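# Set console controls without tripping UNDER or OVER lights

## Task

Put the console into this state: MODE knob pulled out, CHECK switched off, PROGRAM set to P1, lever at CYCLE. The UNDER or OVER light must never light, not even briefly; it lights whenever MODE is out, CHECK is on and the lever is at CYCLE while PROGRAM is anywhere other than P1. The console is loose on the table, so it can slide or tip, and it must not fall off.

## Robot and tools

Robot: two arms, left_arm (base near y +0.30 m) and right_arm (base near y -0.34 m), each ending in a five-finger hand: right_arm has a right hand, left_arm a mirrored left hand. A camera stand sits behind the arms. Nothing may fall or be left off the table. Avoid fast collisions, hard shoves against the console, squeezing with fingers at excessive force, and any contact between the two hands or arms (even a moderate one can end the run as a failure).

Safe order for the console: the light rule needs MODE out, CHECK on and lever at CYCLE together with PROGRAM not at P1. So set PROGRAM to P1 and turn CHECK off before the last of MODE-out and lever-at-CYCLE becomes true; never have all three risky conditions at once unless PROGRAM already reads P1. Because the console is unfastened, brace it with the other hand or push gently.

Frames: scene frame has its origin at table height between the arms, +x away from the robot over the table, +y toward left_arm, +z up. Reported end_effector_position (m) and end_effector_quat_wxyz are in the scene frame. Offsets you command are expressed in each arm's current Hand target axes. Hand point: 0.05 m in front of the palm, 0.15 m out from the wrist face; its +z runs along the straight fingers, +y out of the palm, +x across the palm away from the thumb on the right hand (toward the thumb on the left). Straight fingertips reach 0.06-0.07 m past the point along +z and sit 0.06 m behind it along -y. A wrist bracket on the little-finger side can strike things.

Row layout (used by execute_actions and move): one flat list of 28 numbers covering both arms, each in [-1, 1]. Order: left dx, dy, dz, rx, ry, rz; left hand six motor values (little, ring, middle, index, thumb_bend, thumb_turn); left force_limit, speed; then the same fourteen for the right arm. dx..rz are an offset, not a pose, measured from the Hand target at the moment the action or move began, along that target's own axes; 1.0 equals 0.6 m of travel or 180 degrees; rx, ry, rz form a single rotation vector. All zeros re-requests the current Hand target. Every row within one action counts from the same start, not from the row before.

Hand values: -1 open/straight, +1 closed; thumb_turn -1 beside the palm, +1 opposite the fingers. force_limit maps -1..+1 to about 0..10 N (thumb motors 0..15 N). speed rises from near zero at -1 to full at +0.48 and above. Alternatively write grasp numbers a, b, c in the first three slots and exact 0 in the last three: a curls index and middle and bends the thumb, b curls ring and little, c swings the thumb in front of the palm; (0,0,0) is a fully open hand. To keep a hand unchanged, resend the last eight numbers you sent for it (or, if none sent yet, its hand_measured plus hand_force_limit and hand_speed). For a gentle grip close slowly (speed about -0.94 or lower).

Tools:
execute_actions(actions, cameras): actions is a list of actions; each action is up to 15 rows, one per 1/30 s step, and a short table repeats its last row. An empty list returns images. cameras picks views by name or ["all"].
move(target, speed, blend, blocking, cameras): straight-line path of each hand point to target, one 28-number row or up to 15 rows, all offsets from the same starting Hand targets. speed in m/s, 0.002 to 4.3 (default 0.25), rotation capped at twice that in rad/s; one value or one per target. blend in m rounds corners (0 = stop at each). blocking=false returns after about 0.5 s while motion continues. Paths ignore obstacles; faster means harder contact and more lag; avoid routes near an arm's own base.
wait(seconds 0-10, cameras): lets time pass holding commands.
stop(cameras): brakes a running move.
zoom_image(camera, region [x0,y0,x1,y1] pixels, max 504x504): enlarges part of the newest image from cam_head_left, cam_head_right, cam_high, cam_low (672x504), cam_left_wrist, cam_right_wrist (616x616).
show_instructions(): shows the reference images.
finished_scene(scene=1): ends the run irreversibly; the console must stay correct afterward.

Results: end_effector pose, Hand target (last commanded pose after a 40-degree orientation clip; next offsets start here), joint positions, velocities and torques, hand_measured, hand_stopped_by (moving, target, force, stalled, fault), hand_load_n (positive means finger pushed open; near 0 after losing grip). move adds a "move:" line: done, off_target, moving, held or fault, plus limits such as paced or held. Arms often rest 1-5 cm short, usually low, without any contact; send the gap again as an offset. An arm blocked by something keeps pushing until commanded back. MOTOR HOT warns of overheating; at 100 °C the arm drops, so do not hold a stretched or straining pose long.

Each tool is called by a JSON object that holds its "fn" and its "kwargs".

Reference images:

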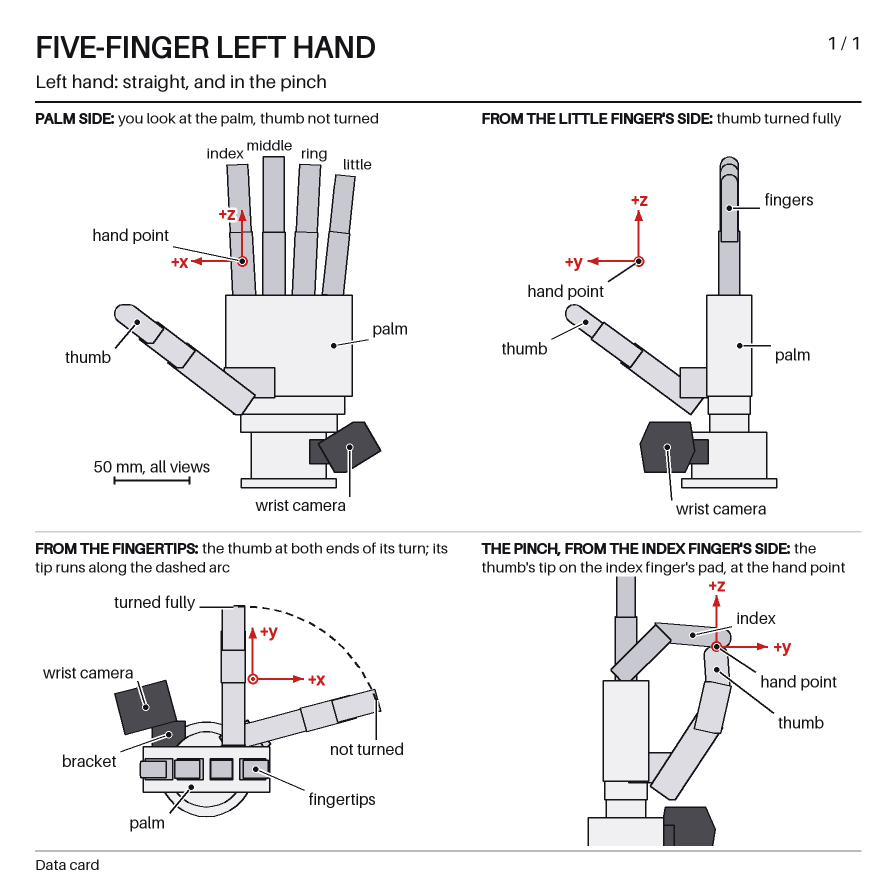

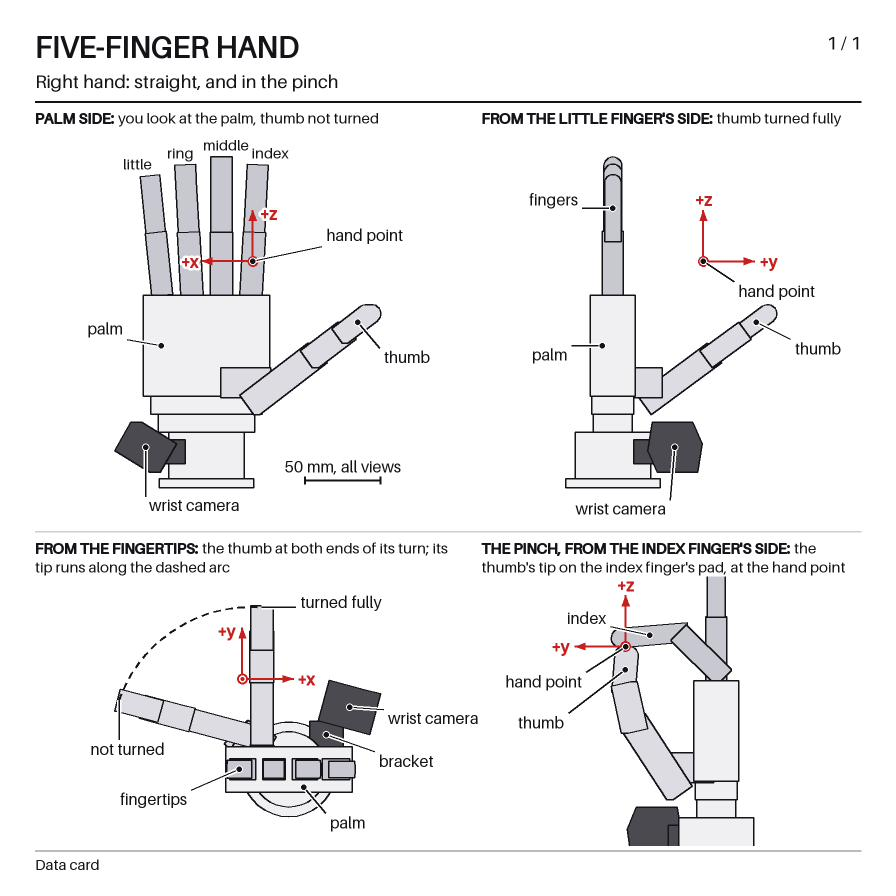

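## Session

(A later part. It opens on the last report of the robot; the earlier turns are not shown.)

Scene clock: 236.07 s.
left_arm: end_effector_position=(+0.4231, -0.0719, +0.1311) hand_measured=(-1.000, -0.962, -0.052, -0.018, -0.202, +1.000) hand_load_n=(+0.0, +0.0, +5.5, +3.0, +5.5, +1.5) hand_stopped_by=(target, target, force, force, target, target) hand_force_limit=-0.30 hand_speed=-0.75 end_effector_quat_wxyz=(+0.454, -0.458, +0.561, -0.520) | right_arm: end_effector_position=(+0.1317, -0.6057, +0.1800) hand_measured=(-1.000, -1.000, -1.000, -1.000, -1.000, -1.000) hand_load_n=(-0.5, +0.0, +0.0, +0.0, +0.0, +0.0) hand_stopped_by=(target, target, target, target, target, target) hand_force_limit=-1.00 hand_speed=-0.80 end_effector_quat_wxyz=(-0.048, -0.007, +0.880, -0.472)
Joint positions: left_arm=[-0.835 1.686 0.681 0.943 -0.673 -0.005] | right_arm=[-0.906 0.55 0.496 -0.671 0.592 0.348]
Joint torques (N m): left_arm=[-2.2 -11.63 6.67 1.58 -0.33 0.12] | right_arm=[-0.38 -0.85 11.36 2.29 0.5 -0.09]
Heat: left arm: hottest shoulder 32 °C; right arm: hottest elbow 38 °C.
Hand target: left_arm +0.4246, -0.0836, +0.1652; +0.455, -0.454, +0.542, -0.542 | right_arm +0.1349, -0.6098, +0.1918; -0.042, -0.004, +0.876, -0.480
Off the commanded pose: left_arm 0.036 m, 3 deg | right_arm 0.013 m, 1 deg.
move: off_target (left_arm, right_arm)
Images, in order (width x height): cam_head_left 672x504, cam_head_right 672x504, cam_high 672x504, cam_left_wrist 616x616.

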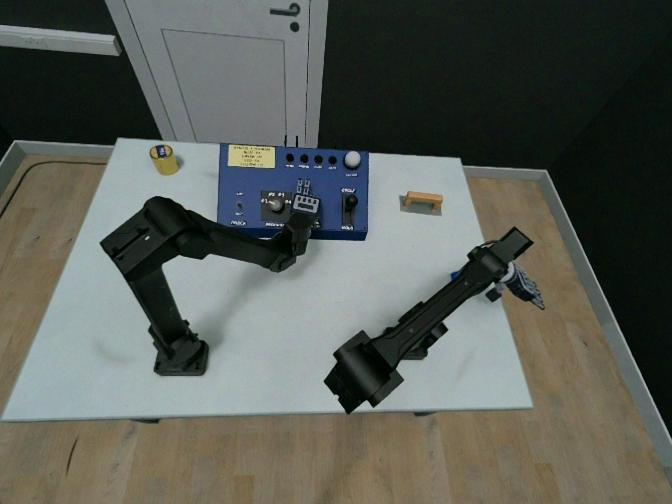

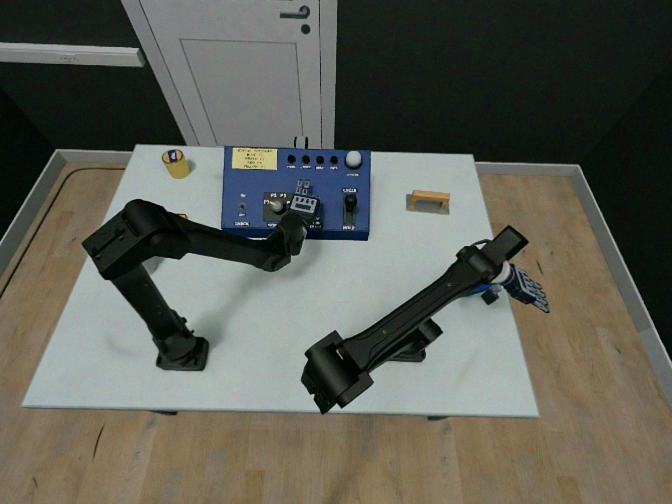

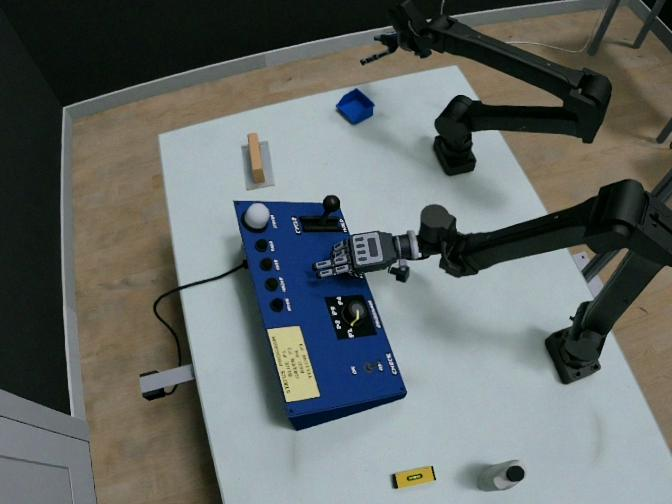

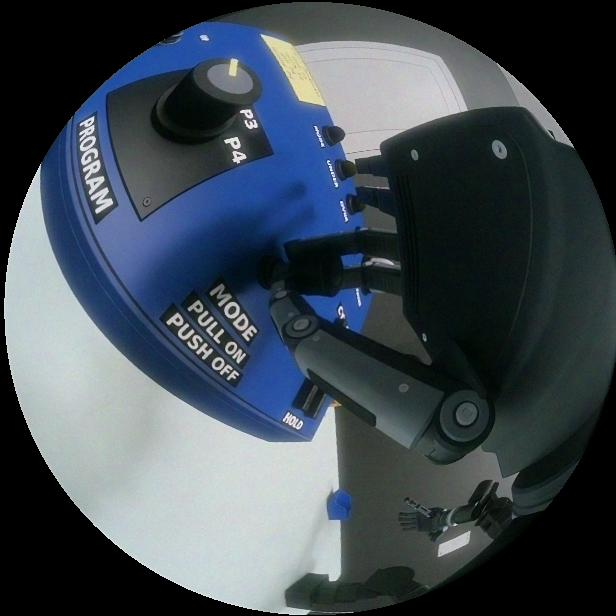

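{"fn": "move", "kwargs": {"target": [0, -0.0333, -0.008, 0, 0, 0, -1, -0.962, 0.2, 0.2, -0.2, 1, -0.3, -0.75, 0, 0, 0, 0, 0, 0, -1, -1, -1, -1, -1, -1, -1, -0.8], "speed": 0.04, "cameras": ["cam_left_wrist", "cam_head_left"]}}

{"fn": "zoom_image", "kwargs": {"camera": "cam_left_wrist", "region": [200, 180, 400, 380]}}

{"fn": "zoom_image", "kwargs": {"camera": "cam_head_left", "region": [200, 130, 400, 260]}}

Scene clock: 241.73 s.
left_arm: end_effector_position=(+0.4220, -0.0710, +0.1352) hand_measured=(-1.000, -0.962, -0.054, -0.018, -0.202, +1.000) hand_load_n=(+0.0, +0.0, +8.0, +11.5, +11.0, +2.0) hand_stopped_by=(target, target, force, force, target, target) hand_force_limit=-0.30 hand_speed=-0.75 end_effector_quat_wxyz=(+0.453, -0.458, +0.571, -0.509) | right_arm: end_effector_position=(+0.1317, -0.6057, +0.1800) hand_measured=(-1.000, -1.000, -1.000, -1.000, -1.000, -1.000) hand_load_n=(+0.0, +0.0, +0.0, -0.5, +0.0, +0.0) hand_stopped_by=(target, target, target, target, target, target) hand_force_limit=-1.00 hand_speed=-0.80 end_effector_quat_wxyz=(-0.048, -0.007, +0.880, -0.472)
Joint positions: left_arm=[-0.836 1.655 0.689 0.873 -0.673 -0.006] | right_arm=[-0.906 0.55 0.496 -0.671 0.592 0.348]
Joint torques (N m): left_arm=[-2.32 -13.63 6.45 1.91 -0.61 0.13] | right_arm=[-0.38 -0.79 11.32 2.28 0.49 -0.09]
Heat: left arm: hottest shoulder 32 °C; right arm: hottest elbow 38 °C.
Hand target: left_arm +0.4198, -0.0829, +0.1852; +0.455, -0.454, +0.542, -0.542 | right_arm +0.1349, -0.6098, +0.1918; -0.042, -0.004, +0.876, -0.480
Off the commanded pose: left_arm 0.051 m, 5 deg | right_arm 0.013 m, 1 deg.
move: off_target (left_arm, right_arm)
Images, in order (width x height): cam_head_left 672x504, cam_left_wrist 616x616.

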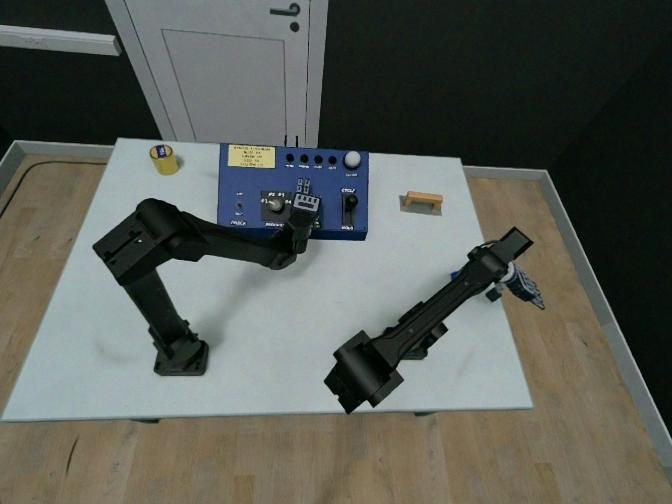

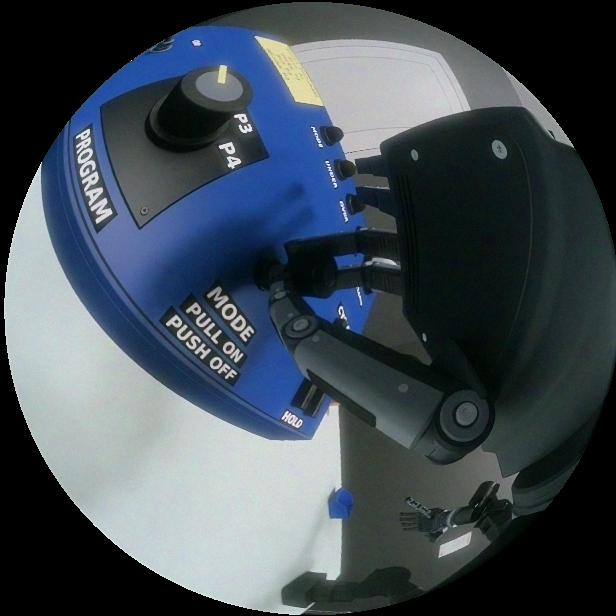

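Scaled by 2.520 from the camera's 616x616 image, which has a finer 880x880 frame.

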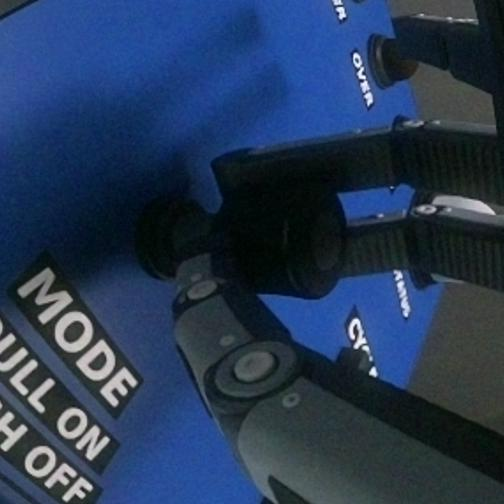

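Scaled by 2.520 from the camera's 672x504 image, which has a finer 960x720 frame.

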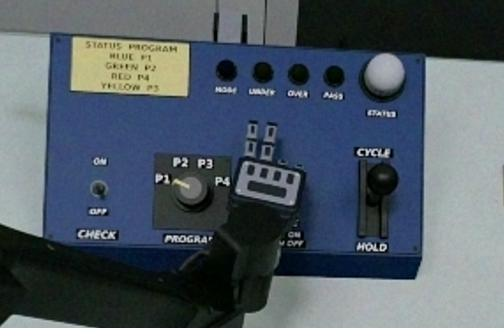

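{"fn": "move", "kwargs": {"target": [0, -0.02, 0.0133, 0.022, 0, 0, -1, -0.962, 0.2, 0.2, -0.2, 1, -0.3, -0.75, 0, 0, 0, 0, 0, 0, -1, -1, -1, -1, -1, -1, -1, -0.8], "speed": 0.04, "cameras": ["cam_left_wrist", "cam_head_left", "cam_low"]}}

{"fn": "zoom_image", "kwargs": {"camera": "cam_left_wrist", "region": [200, 180, 400, 380]}}

{"fn": "zoom_image", "kwargs": {"camera": "cam_head_left", "region": [200, 130, 400, 260]}}

Scene clock: 251.40 s.
left_arm: end_effector_position=(+0.4190, -0.0709, +0.1445) hand_measured=(-1.000, -0.962, -0.054, -0.018, -0.202, +1.000) hand_load_n=(+0.0, +0.0, +6.0, +7.5, +13.0, +0.0) hand_stopped_by=(target, target, force, force, target, target) hand_force_limit=-0.30 hand_speed=-0.75 end_effector_quat_wxyz=(+0.469, -0.440, +0.568, -0.514) | right_arm: end_effector_position=(+0.1317, -0.6057, +0.1800) hand_measured=(-1.000, -1.000, -1.000, -1.000, -1.000, -1.000) hand_load_n=(+0.0, +0.0, +0.0, -0.5, +0.0, -0.5) hand_stopped_by=(target, target, target, target, target, target) hand_force_limit=-1.00 hand_speed=-0.80 end_effector_quat_wxyz=(-0.048, -0.007, +0.880, -0.472)
Joint positions: left_arm=[-0.847 1.651 0.678 0.931 -0.683 0.054] | right_arm=[-0.906 0.55 0.496 -0.671 0.592 0.348]
Joint torques (N m): left_arm=[-0.73 -11.81 7.41 4.05 0.08 0.13] | right_arm=[-0.38 -0.79 11.34 2.29 0.49 -0.09]
Heat: left arm: hottest shoulder 33 °C; right arm: hottest elbow 38 °C.
Hand target: left_arm +0.4277, -0.0842, +0.1970; +0.470, -0.438, +0.523, -0.560 | right_arm +0.1349, -0.6098, +0.1918; -0.042, -0.004, +0.876, -0.480
Off the commanded pose: left_arm 0.055 m, 7 deg | right_arm 0.013 m, 1 deg.
move: off_target (left_arm, right_arm)
Images, in order (width x height): cam_head_left 672x504, cam_low 672x504, cam_left_wrist 616x616.

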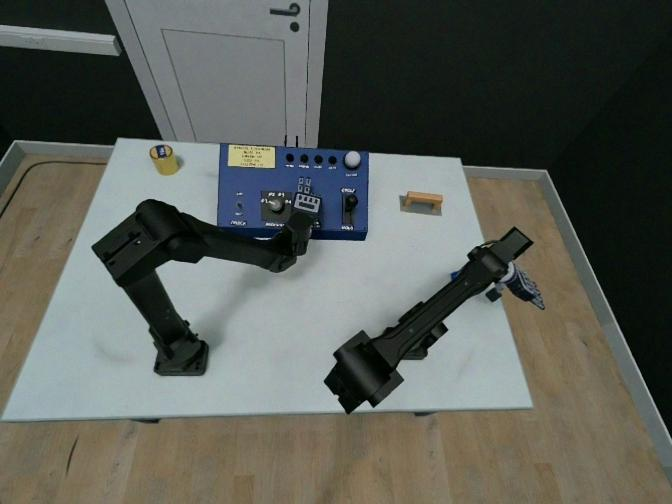

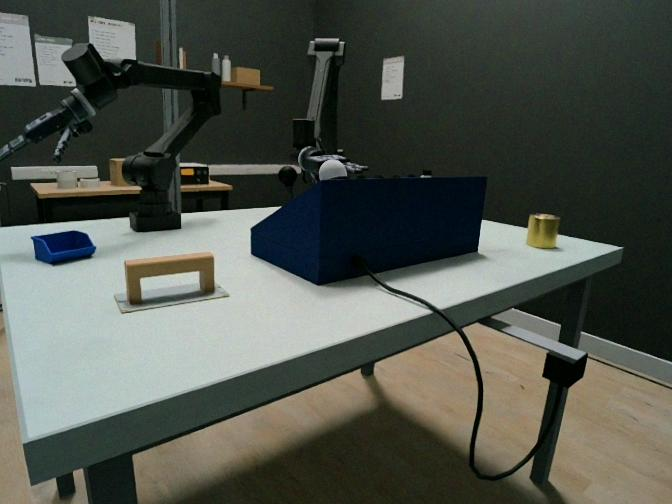

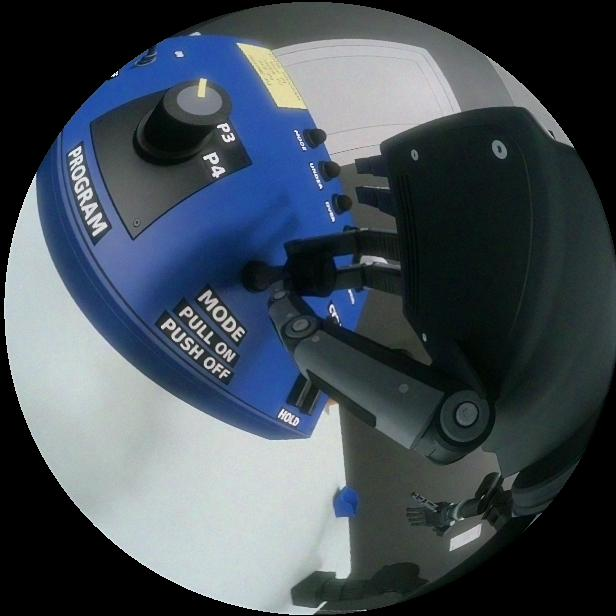

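Scaled by 2.520 from the camera's 616x616 image, which has a finer 880x880 frame.

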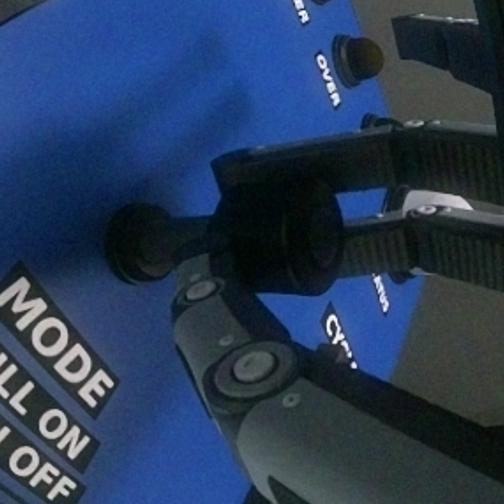

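Scaled by 2.520 from the camera's 672x504 image, which has a finer 960x720 frame.

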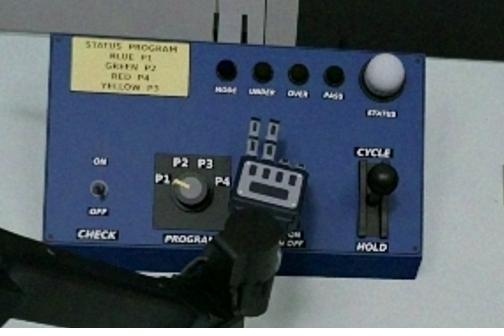

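{"fn": "move", "kwargs": {"target": [0, -0.0183, -0.003, 0.005, 0, 0, -1, -0.962, 0.2, 0.2, -0.2, 1, -0.3, -0.75, 0, 0, 0, 0, 0, 0, -1, -1, -1, -1, -1, -1, -1, -0.8], "speed": 0.03, "cameras": ["cam_left_wrist", "cam_head_left", "cam_high"]}}

{"fn": "zoom_image", "kwargs": {"camera": "cam_left_wrist", "region": [200, 180, 400, 380]}}

{"fn": "zoom_image", "kwargs": {"camera": "cam_head_left", "region": [200, 130, 400, 260]}}

Scene clock: 255.87 s.
left_arm: end_effector_position=(+0.4161, -0.0712, +0.1502) hand_measured=(-1.000, -0.962, -0.054, -0.018, -0.204, +1.000) hand_load_n=(+0.0, +0.0, +6.0, +7.0, +18.0, -0.5) hand_stopped_by=(target, target, force, force, target, target) hand_force_limit=-0.30 hand_speed=-0.75 end_effector_quat_wxyz=(+0.471, -0.436, +0.567, -0.517) | right_arm: end_effector_position=(+0.1317, -0.6057, +0.1800) hand_measured=(-1.000, -1.000, -1.000, -1.000, -1.000, -1.000) hand_load_n=(+0.0, +0.0, +0.0, +0.0, +0.0, +0.0) hand_stopped_by=(target, target, target, target, target, target) hand_force_limit=-1.00 hand_speed=-0.80 end_effector_quat_wxyz=(-0.048, -0.007, +0.880, -0.472)
Joint positions: left_arm=[-0.852 1.638 0.672 0.937 -0.683 0.065] | right_arm=[-0.906 0.55 0.496 -0.671 0.592 0.348]
Joint torques (N m): left_arm=[-1.67 -12.28 7.47 3.79 -0.04 0.12] | right_arm=[-0.32 -0.85 11.34 2.28 0.5 -0.1]
Heat: left arm: hottest shoulder 33 °C; right arm: hottest elbow 38 °C.
Hand target: left_arm +0.4252, -0.0837, +0.2080; +0.474, -0.435, +0.518, -0.564 | right_arm +0.1349, -0.6098, +0.1918; -0.042, -0.004, +0.876, -0.480
Off the commanded pose: left_arm 0.060 m, 8 deg | right_arm 0.013 m, 1 deg.
move: off_target (left_arm, right_arm)
Images, in order (width x height): cam_head_left 672x504, cam_high 672x504, cam_left_wrist 616x616.

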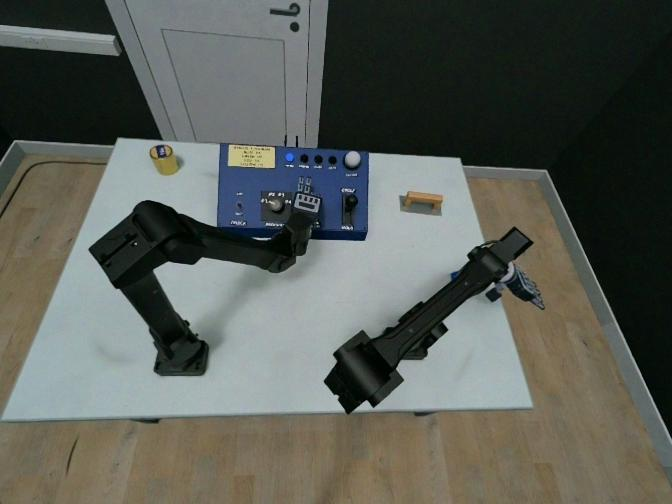

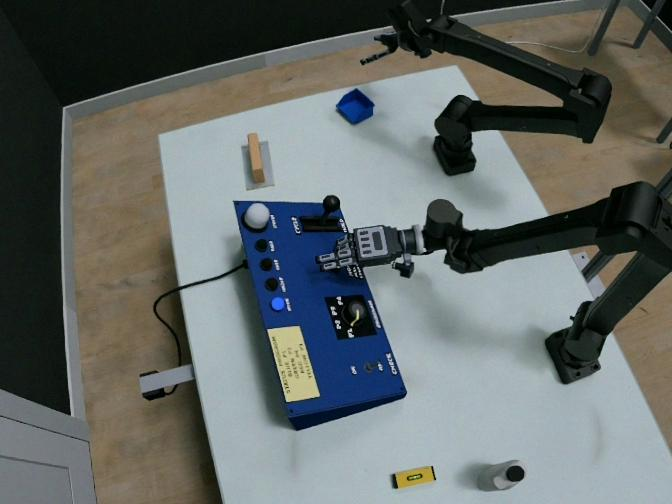

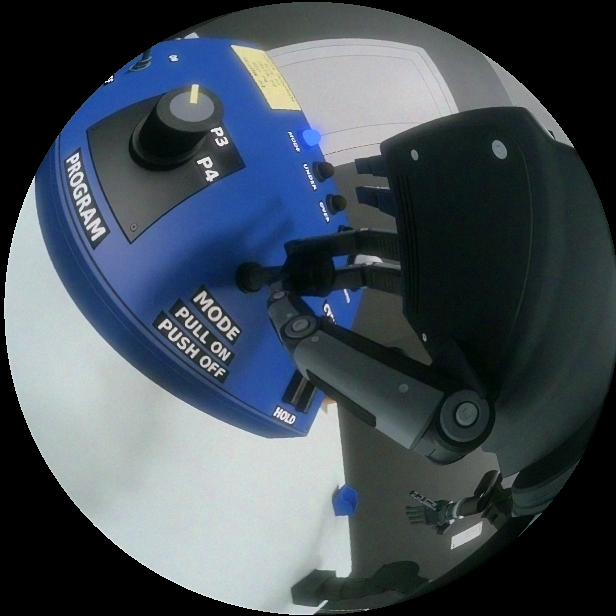

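Scaled by 2.520 from the camera's 616x616 image, which has a finer 880x880 frame.

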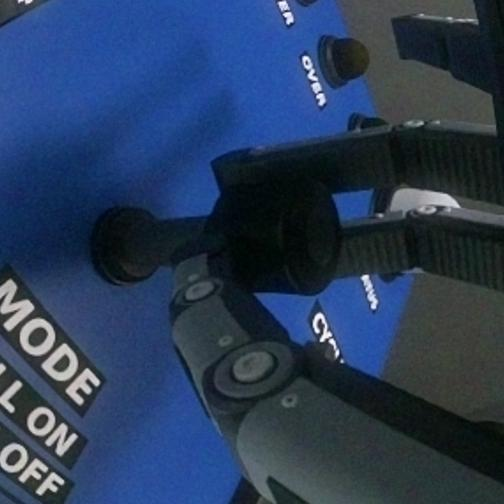

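Scaled by 2.520 from the camera's 672x504 image, which has a finer 960x720 frame.

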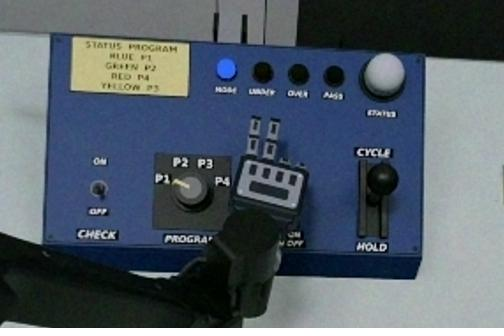

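{"fn": "move", "kwargs": {"target": [0, 0.07, -0.008, -0.02, 0, 0, -1, -0.962, 0.2, 0.2, -0.2, 1, -0.3, -0.75, 0, 0, 0, 0, 0, 0, -1, -1, -1, -1, -1, -1, -1, -0.8], "speed": 0.06, "cameras": ["cam_left_wrist", "cam_head_left"]}}

{"fn": "zoom_image", "kwargs": {"camera": "cam_left_wrist", "region": [200, 180, 400, 380]}}

Scene clock: 264.63 s.
left_arm: end_effector_position=(+0.4165, -0.0713, +0.1490) hand_measured=(-1.000, -0.962, -0.054, -0.018, -0.204, +1.000) hand_load_n=(+0.0, +0.0, +6.5, +5.5, +15.5, -4.5) hand_stopped_by=(target, target, force, force, target, target) hand_force_limit=-0.30 hand_speed=-0.75 end_effector_quat_wxyz=(+0.468, -0.443, +0.560, -0.520) | right_arm: end_effector_position=(+0.1317, -0.6057, +0.1800) hand_measured=(-1.000, -1.000, -1.000, -1.000, -1.000, -1.000) hand_load_n=(+0.0, +0.0, +0.0, +0.0, +0.0, +0.0) hand_stopped_by=(target, target, target, target, target, target) hand_force_limit=-1.00 hand_speed=-0.80 end_effector_quat_wxyz=(-0.048, -0.007, +0.880, -0.472)
Joint positions: left_arm=[-0.852 1.644 0.671 0.946 -0.69 0.045] | right_arm=[-0.906 0.55 0.496 -0.671 0.592 0.348]
Joint torques (N m): left_arm=[-0.38 -8.18 7.04 3.11 0.26 -0.16] | right_arm=[-0.32 -0.79 11.33 2.3 0.5 -0.1]
Heat: left arm: hottest shoulder 33 °C; right arm: hottest elbow 38 °C.
Hand target: left_arm +0.4241, -0.0834, +0.1659; +0.460, -0.449, +0.535, -0.548 | right_arm +0.1349, -0.6098, +0.1918; -0.042, -0.004, +0.876, -0.480
Off the commanded pose: left_arm 0.022 m, 4 deg | right_arm 0.013 m, 1 deg.
move: off_target (left_arm, right_arm)
Images, in order (width x height): cam_head_left 672x504, cam_left_wrist 616x616.

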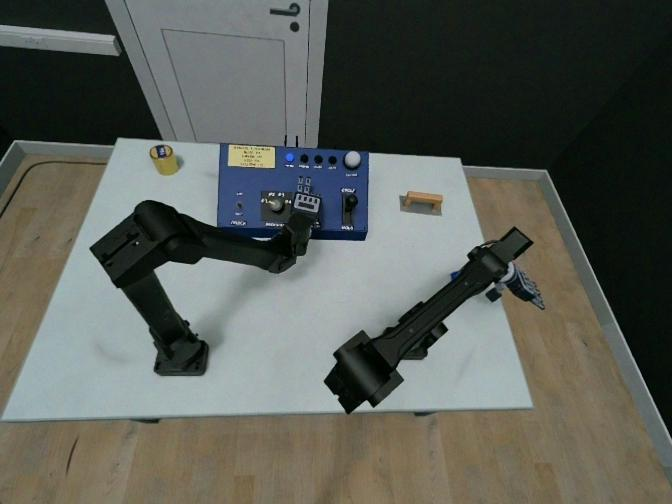

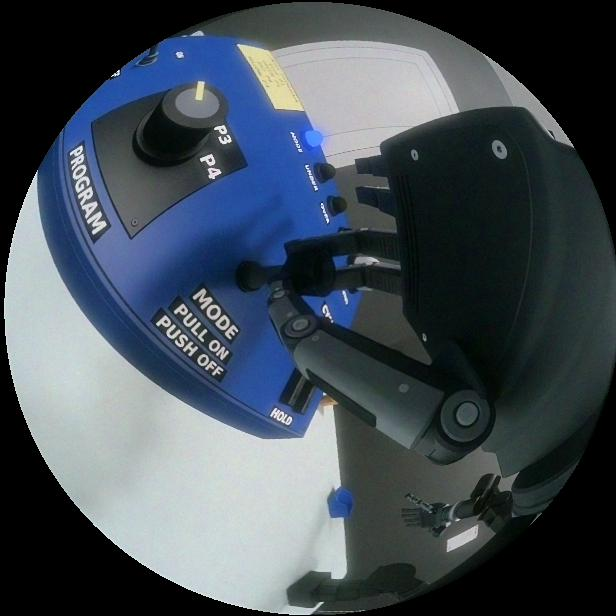

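Scaled by 2.520 from the camera's 616x616 image, which has a finer 880x880 frame.

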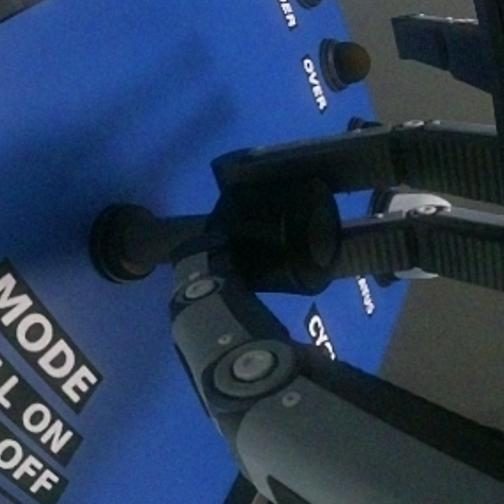

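{"fn": "move", "kwargs": {"target": [0, 0, 0, 0, 0, 0, -1, -0.962, -0.7, -0.6, -0.5, 1, -0.3, -0.6, 0, 0, 0, 0, 0, 0, -1, -1, -1, -1, -1, -1, -1, -0.8], "speed": 0.06, "cameras": ["cam_left_wrist", "cam_head_left"]}}

{"fn": "zoom_image", "kwargs": {"camera": "cam_left_wrist", "region": [200, 180, 400, 380]}}

{"fn": "zoom_image", "kwargs": {"camera": "cam_head_left", "region": [200, 130, 400, 260]}}

Scene clock: 269.00 s.
left_arm: end_effector_position=(+0.4165, -0.0729, +0.1515) hand_measured=(-1.000, -0.962, -0.700, -0.600, -0.500, +1.000) hand_load_n=(+0.0, +0.0, +0.0, +0.0, +0.0, +0.0) hand_stopped_by=(target, target, target, target, target, target) hand_force_limit=-0.30 hand_speed=-0.60 end_effector_quat_wxyz=(+0.463, -0.448, +0.552, -0.529) | right_arm: end_effector_position=(+0.1317, -0.6057, +0.1800) hand_measured=(-1.000, -1.000, -1.000, -1.000, -1.000, -1.000) hand_load_n=(+0.0, +0.0, +0.0, +0.0, +0.0, +0.0) hand_stopped_by=(target, target, target, target, target, target) hand_force_limit=-1.00 hand_speed=-0.80 end_effector_quat_wxyz=(-0.048, -0.007, +0.880, -0.472)
Joint positions: left_arm=[-0.852 1.646 0.669 0.962 -0.689 0.028] | right_arm=[-0.906 0.55 0.496 -0.671 0.592 0.348]
Joint torques (N m): left_arm=[-1.03 -8.06 7.05 2.66 0.21 -0.02] | right_arm=[-0.38 -0.85 11.34 2.26 0.5 -0.09]
Heat: left arm: hottest shoulder 33 °C; right arm: hottest elbow 38 °C.
Hand target: left_arm +0.4240, -0.0834, +0.1657; +0.460, -0.449, +0.536, -0.547 | right_arm +0.1349, -0.6098, +0.1918; -0.042, -0.004, +0.876, -0.480
Off the commanded pose: left_arm 0.019 m, 3 deg | right_arm 0.013 m, 1 deg.
move: off_target (left_arm, right_arm)
Images, in order (width x height): cam_head_left 672x504, cam_left_wrist 616x616.

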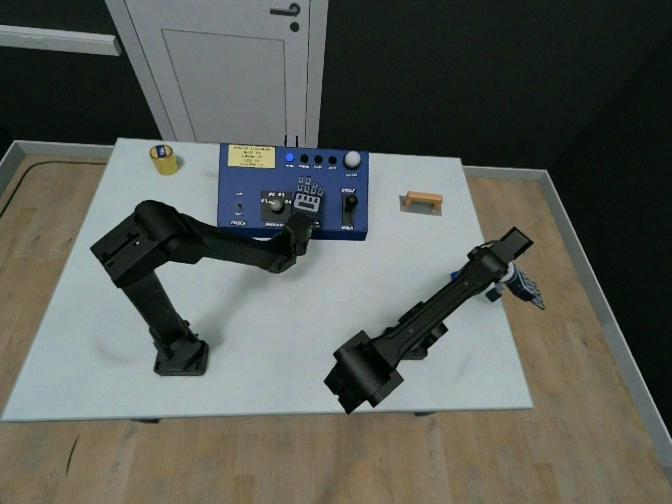

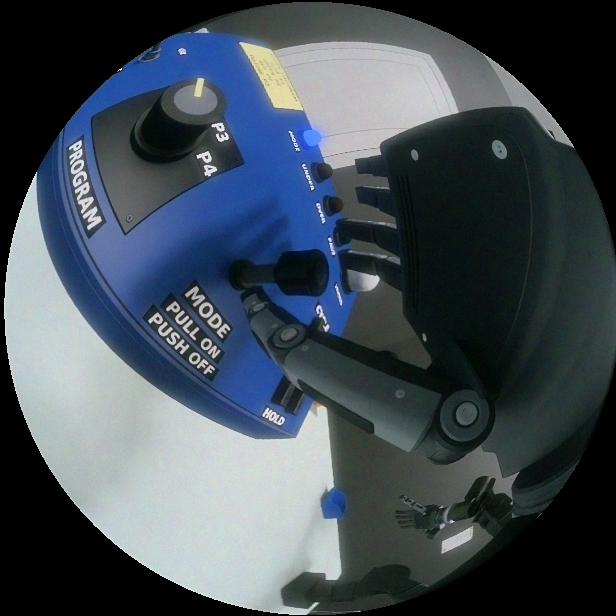

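Scaled by 2.520 from the camera's 616x616 image, which has a finer 880x880 frame.

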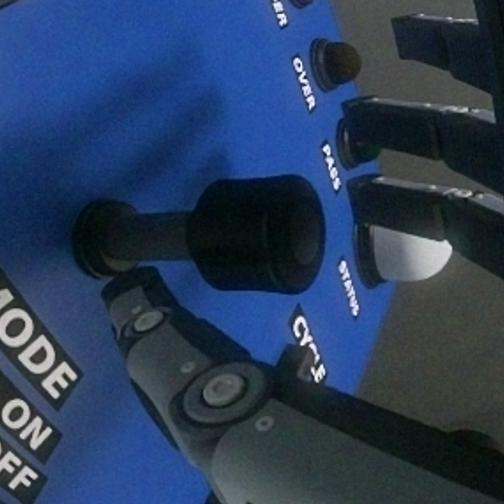

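Scaled by 2.520 from the camera's 672x504 image, which has a finer 960x720 frame.

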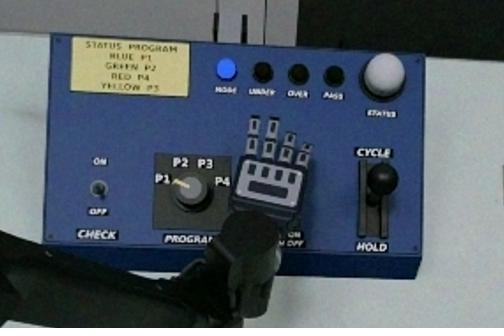

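{"fn": "move", "kwargs": {"target": [[0.0023, -0.002, -0.0131, 0, 0, 0, -1, -0.962, -0.7, -0.6, -0.5, 1, -0.3, -0.6, 0, 0, 0, 0, 0, 0, -1, -1, -1, -1, -1, -1, -1, -0.8],[0.015, -0.1313, -0.0553, 0, 0, 0, -1, -0.962, -0.7, -0.6, -0.5, 1, -0.3, -0.6, 0, 0, 0, 0, 0, 0, -1, -1, -1, -1, -1, -1, -1, -0.8],[0.129, -0.1343, -0.1842, 0, 0, 0, -1, -0.962, -0.7, -0.6, -0.5, 1, -0.3, -0.6, 0, 0, 0, 0, 0, 0, -1, -1, -1, -1, -1, -1, -1, -0.8],[0.2143, 0.0222, -0.1895, 0, 0, 0, -1, -1, -1, -1, -1, -1, -0.3, 0, 0, 0, 0, 0, 0, 0, -1, -1, -1, -1, -1, -1, -1, -0.8]], "speed": [0.05, 0.15, 0.2, 0.15], "blend": [0.002, 0.03, 0.03, 0], "cameras": ["all"]}}

{"fn": "zoom_image", "kwargs": {"camera": "cam_head_left", "region": [260, 150, 400, 270]}}

{"fn": "zoom_image", "kwargs": {"camera": "cam_left_wrist", "region": [120, 150, 420, 450]}}

{"fn": "zoom_image", "kwargs": {"camera": "cam_low", "region": [200, 80, 500, 300]}}

{"fn": "zoom_image", "kwargs": {"camera": "cam_high", "region": [230, 160, 430, 340]}}

Scene clock: 299.63 s.
left_arm: end_effector_position=(+0.2888, -0.1755, +0.1359) hand_measured=(-1.000, -1.000, -1.000, -1.000, -1.000, -1.000) hand_load_n=(+0.0, +0.0, +0.0, +0.0, +0.0, -0.5) hand_stopped_by=(target, target, target, target, target, target) hand_force_limit=-0.30 hand_speed=0.00 end_effector_quat_wxyz=(+0.465, -0.446, +0.550, -0.532) | right_arm: end_effector_position=(+0.1317, -0.6057, +0.1800) hand_measured=(-1.000, -1.000, -1.000, -1.000, -1.000, -1.000) hand_load_n=(+0.0, +0.0, +0.0, +0.0, +0.0, -0.5) hand_stopped_by=(target, target, target, target, target, target) hand_force_limit=-1.00 hand_speed=-0.80 end_effector_quat_wxyz=(-0.048, -0.007, +0.880, -0.472)
Joint positions: left_arm=[-1.242 1.747 0.737 1.006 -1.079 0.035] | right_arm=[-0.906 0.55 0.496 -0.671 0.592 0.348]
Joint torques (N m): left_arm=[-1.03 -8.29 7.3 2.43 -0.08 0.11] | right_arm=[-0.38 -0.91 11.33 2.28 0.49 -0.1]
Heat: left arm: hottest shoulder 33 °C; right arm: hottest elbow 39 °C.
Hand target: left_arm +0.2901, -0.1905, +0.1498; +0.460, -0.449, +0.535, -0.547 | right_arm +0.1349, -0.6098, +0.1918; -0.042, -0.004, +0.876, -0.480
Off the commanded pose: left_arm 0.020 m, 3 deg | right_arm 0.013 m, 1 deg.
move: off_target (left_arm, right_arm); target 4's new numbers were sent with left_arm's hand 0.020 m and 2 deg from that target

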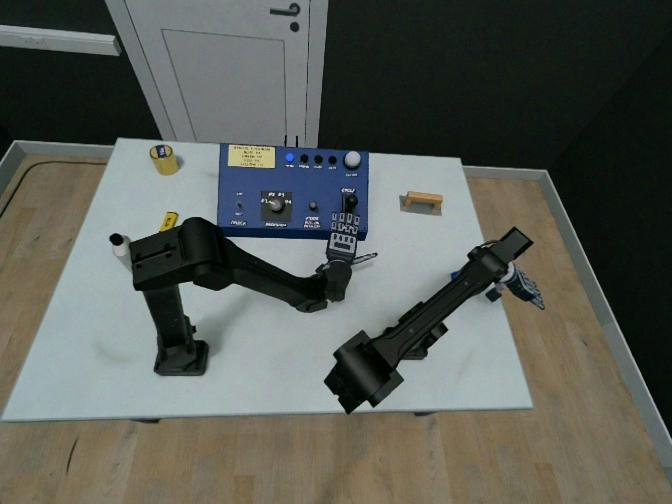

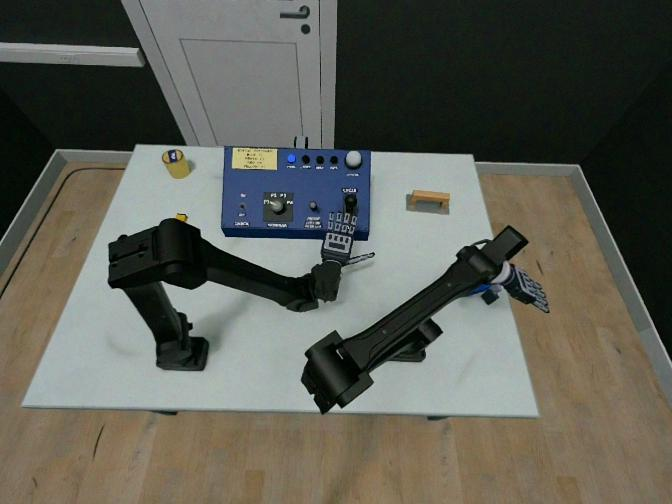

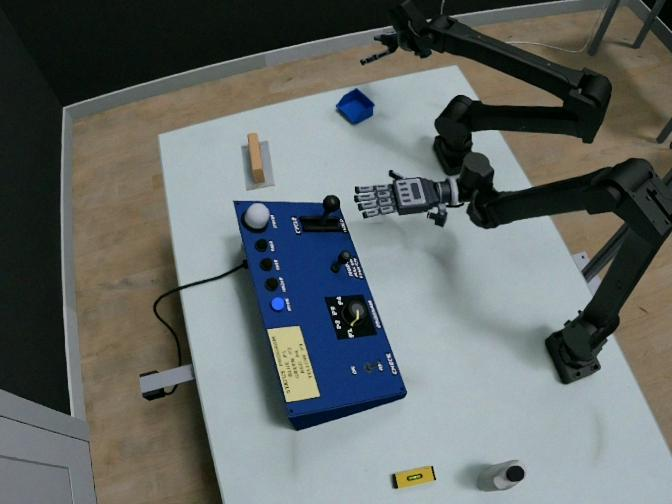

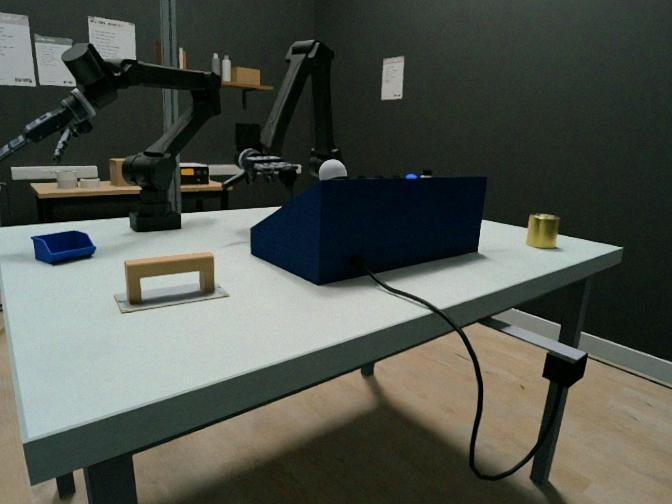

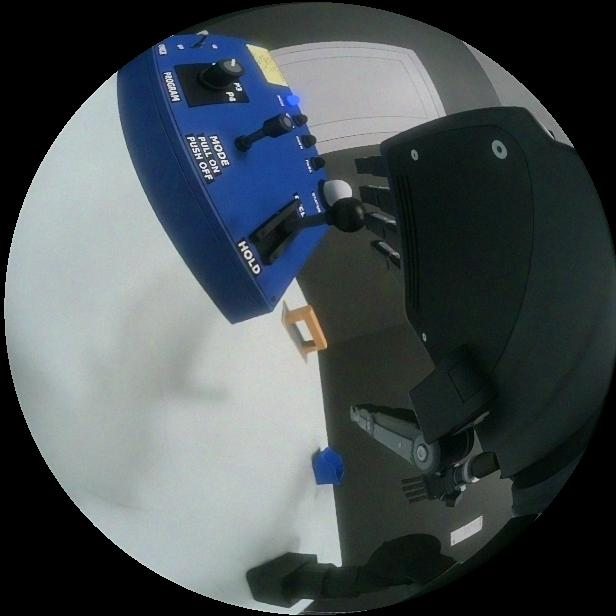

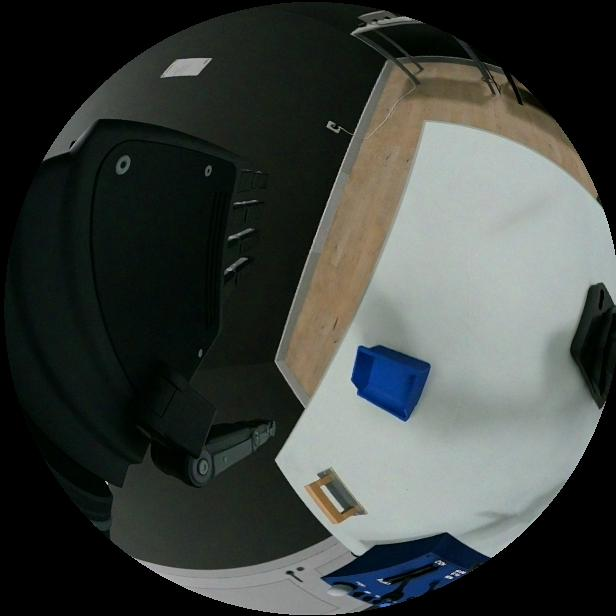

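Scaled by 3.600 from the camera's 672x504 image, which has a finer 960x720 frame.

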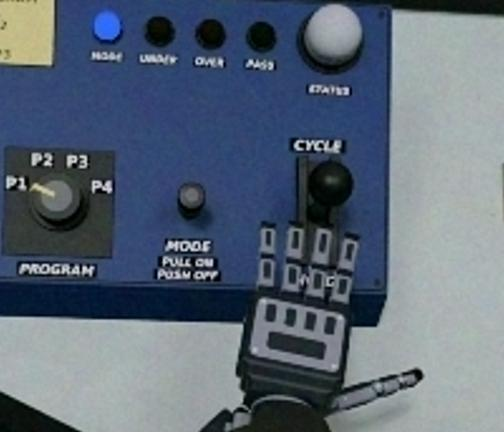

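Scaled by 1.680 from the camera's 616x616 image, which has a finer 880x880 frame.

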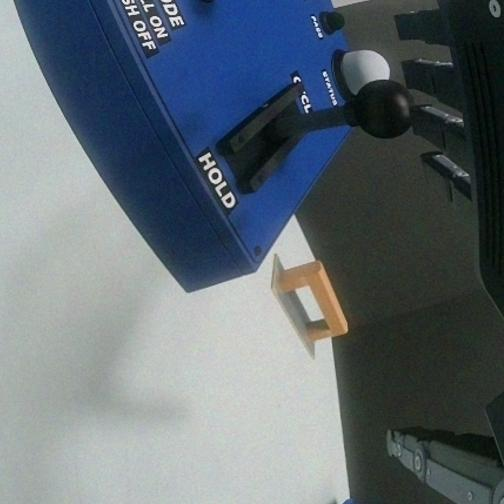

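Scaled by 1.680 from the camera's 672x504 image, which has a finer 960x720 frame.

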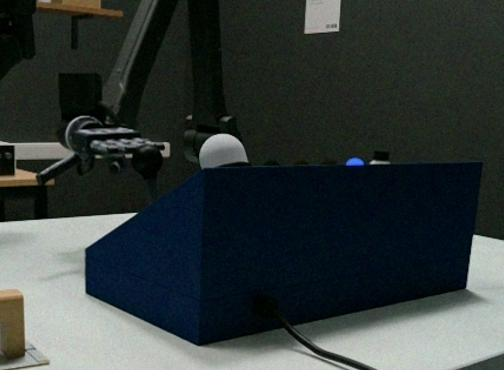

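Scaled by 2.520 from the camera's 672x504 image, which has a finer 960x720 frame.

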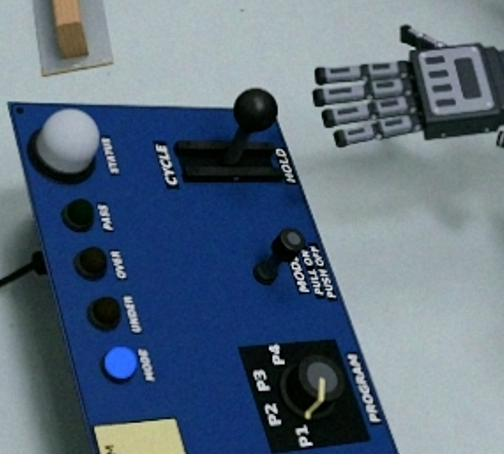

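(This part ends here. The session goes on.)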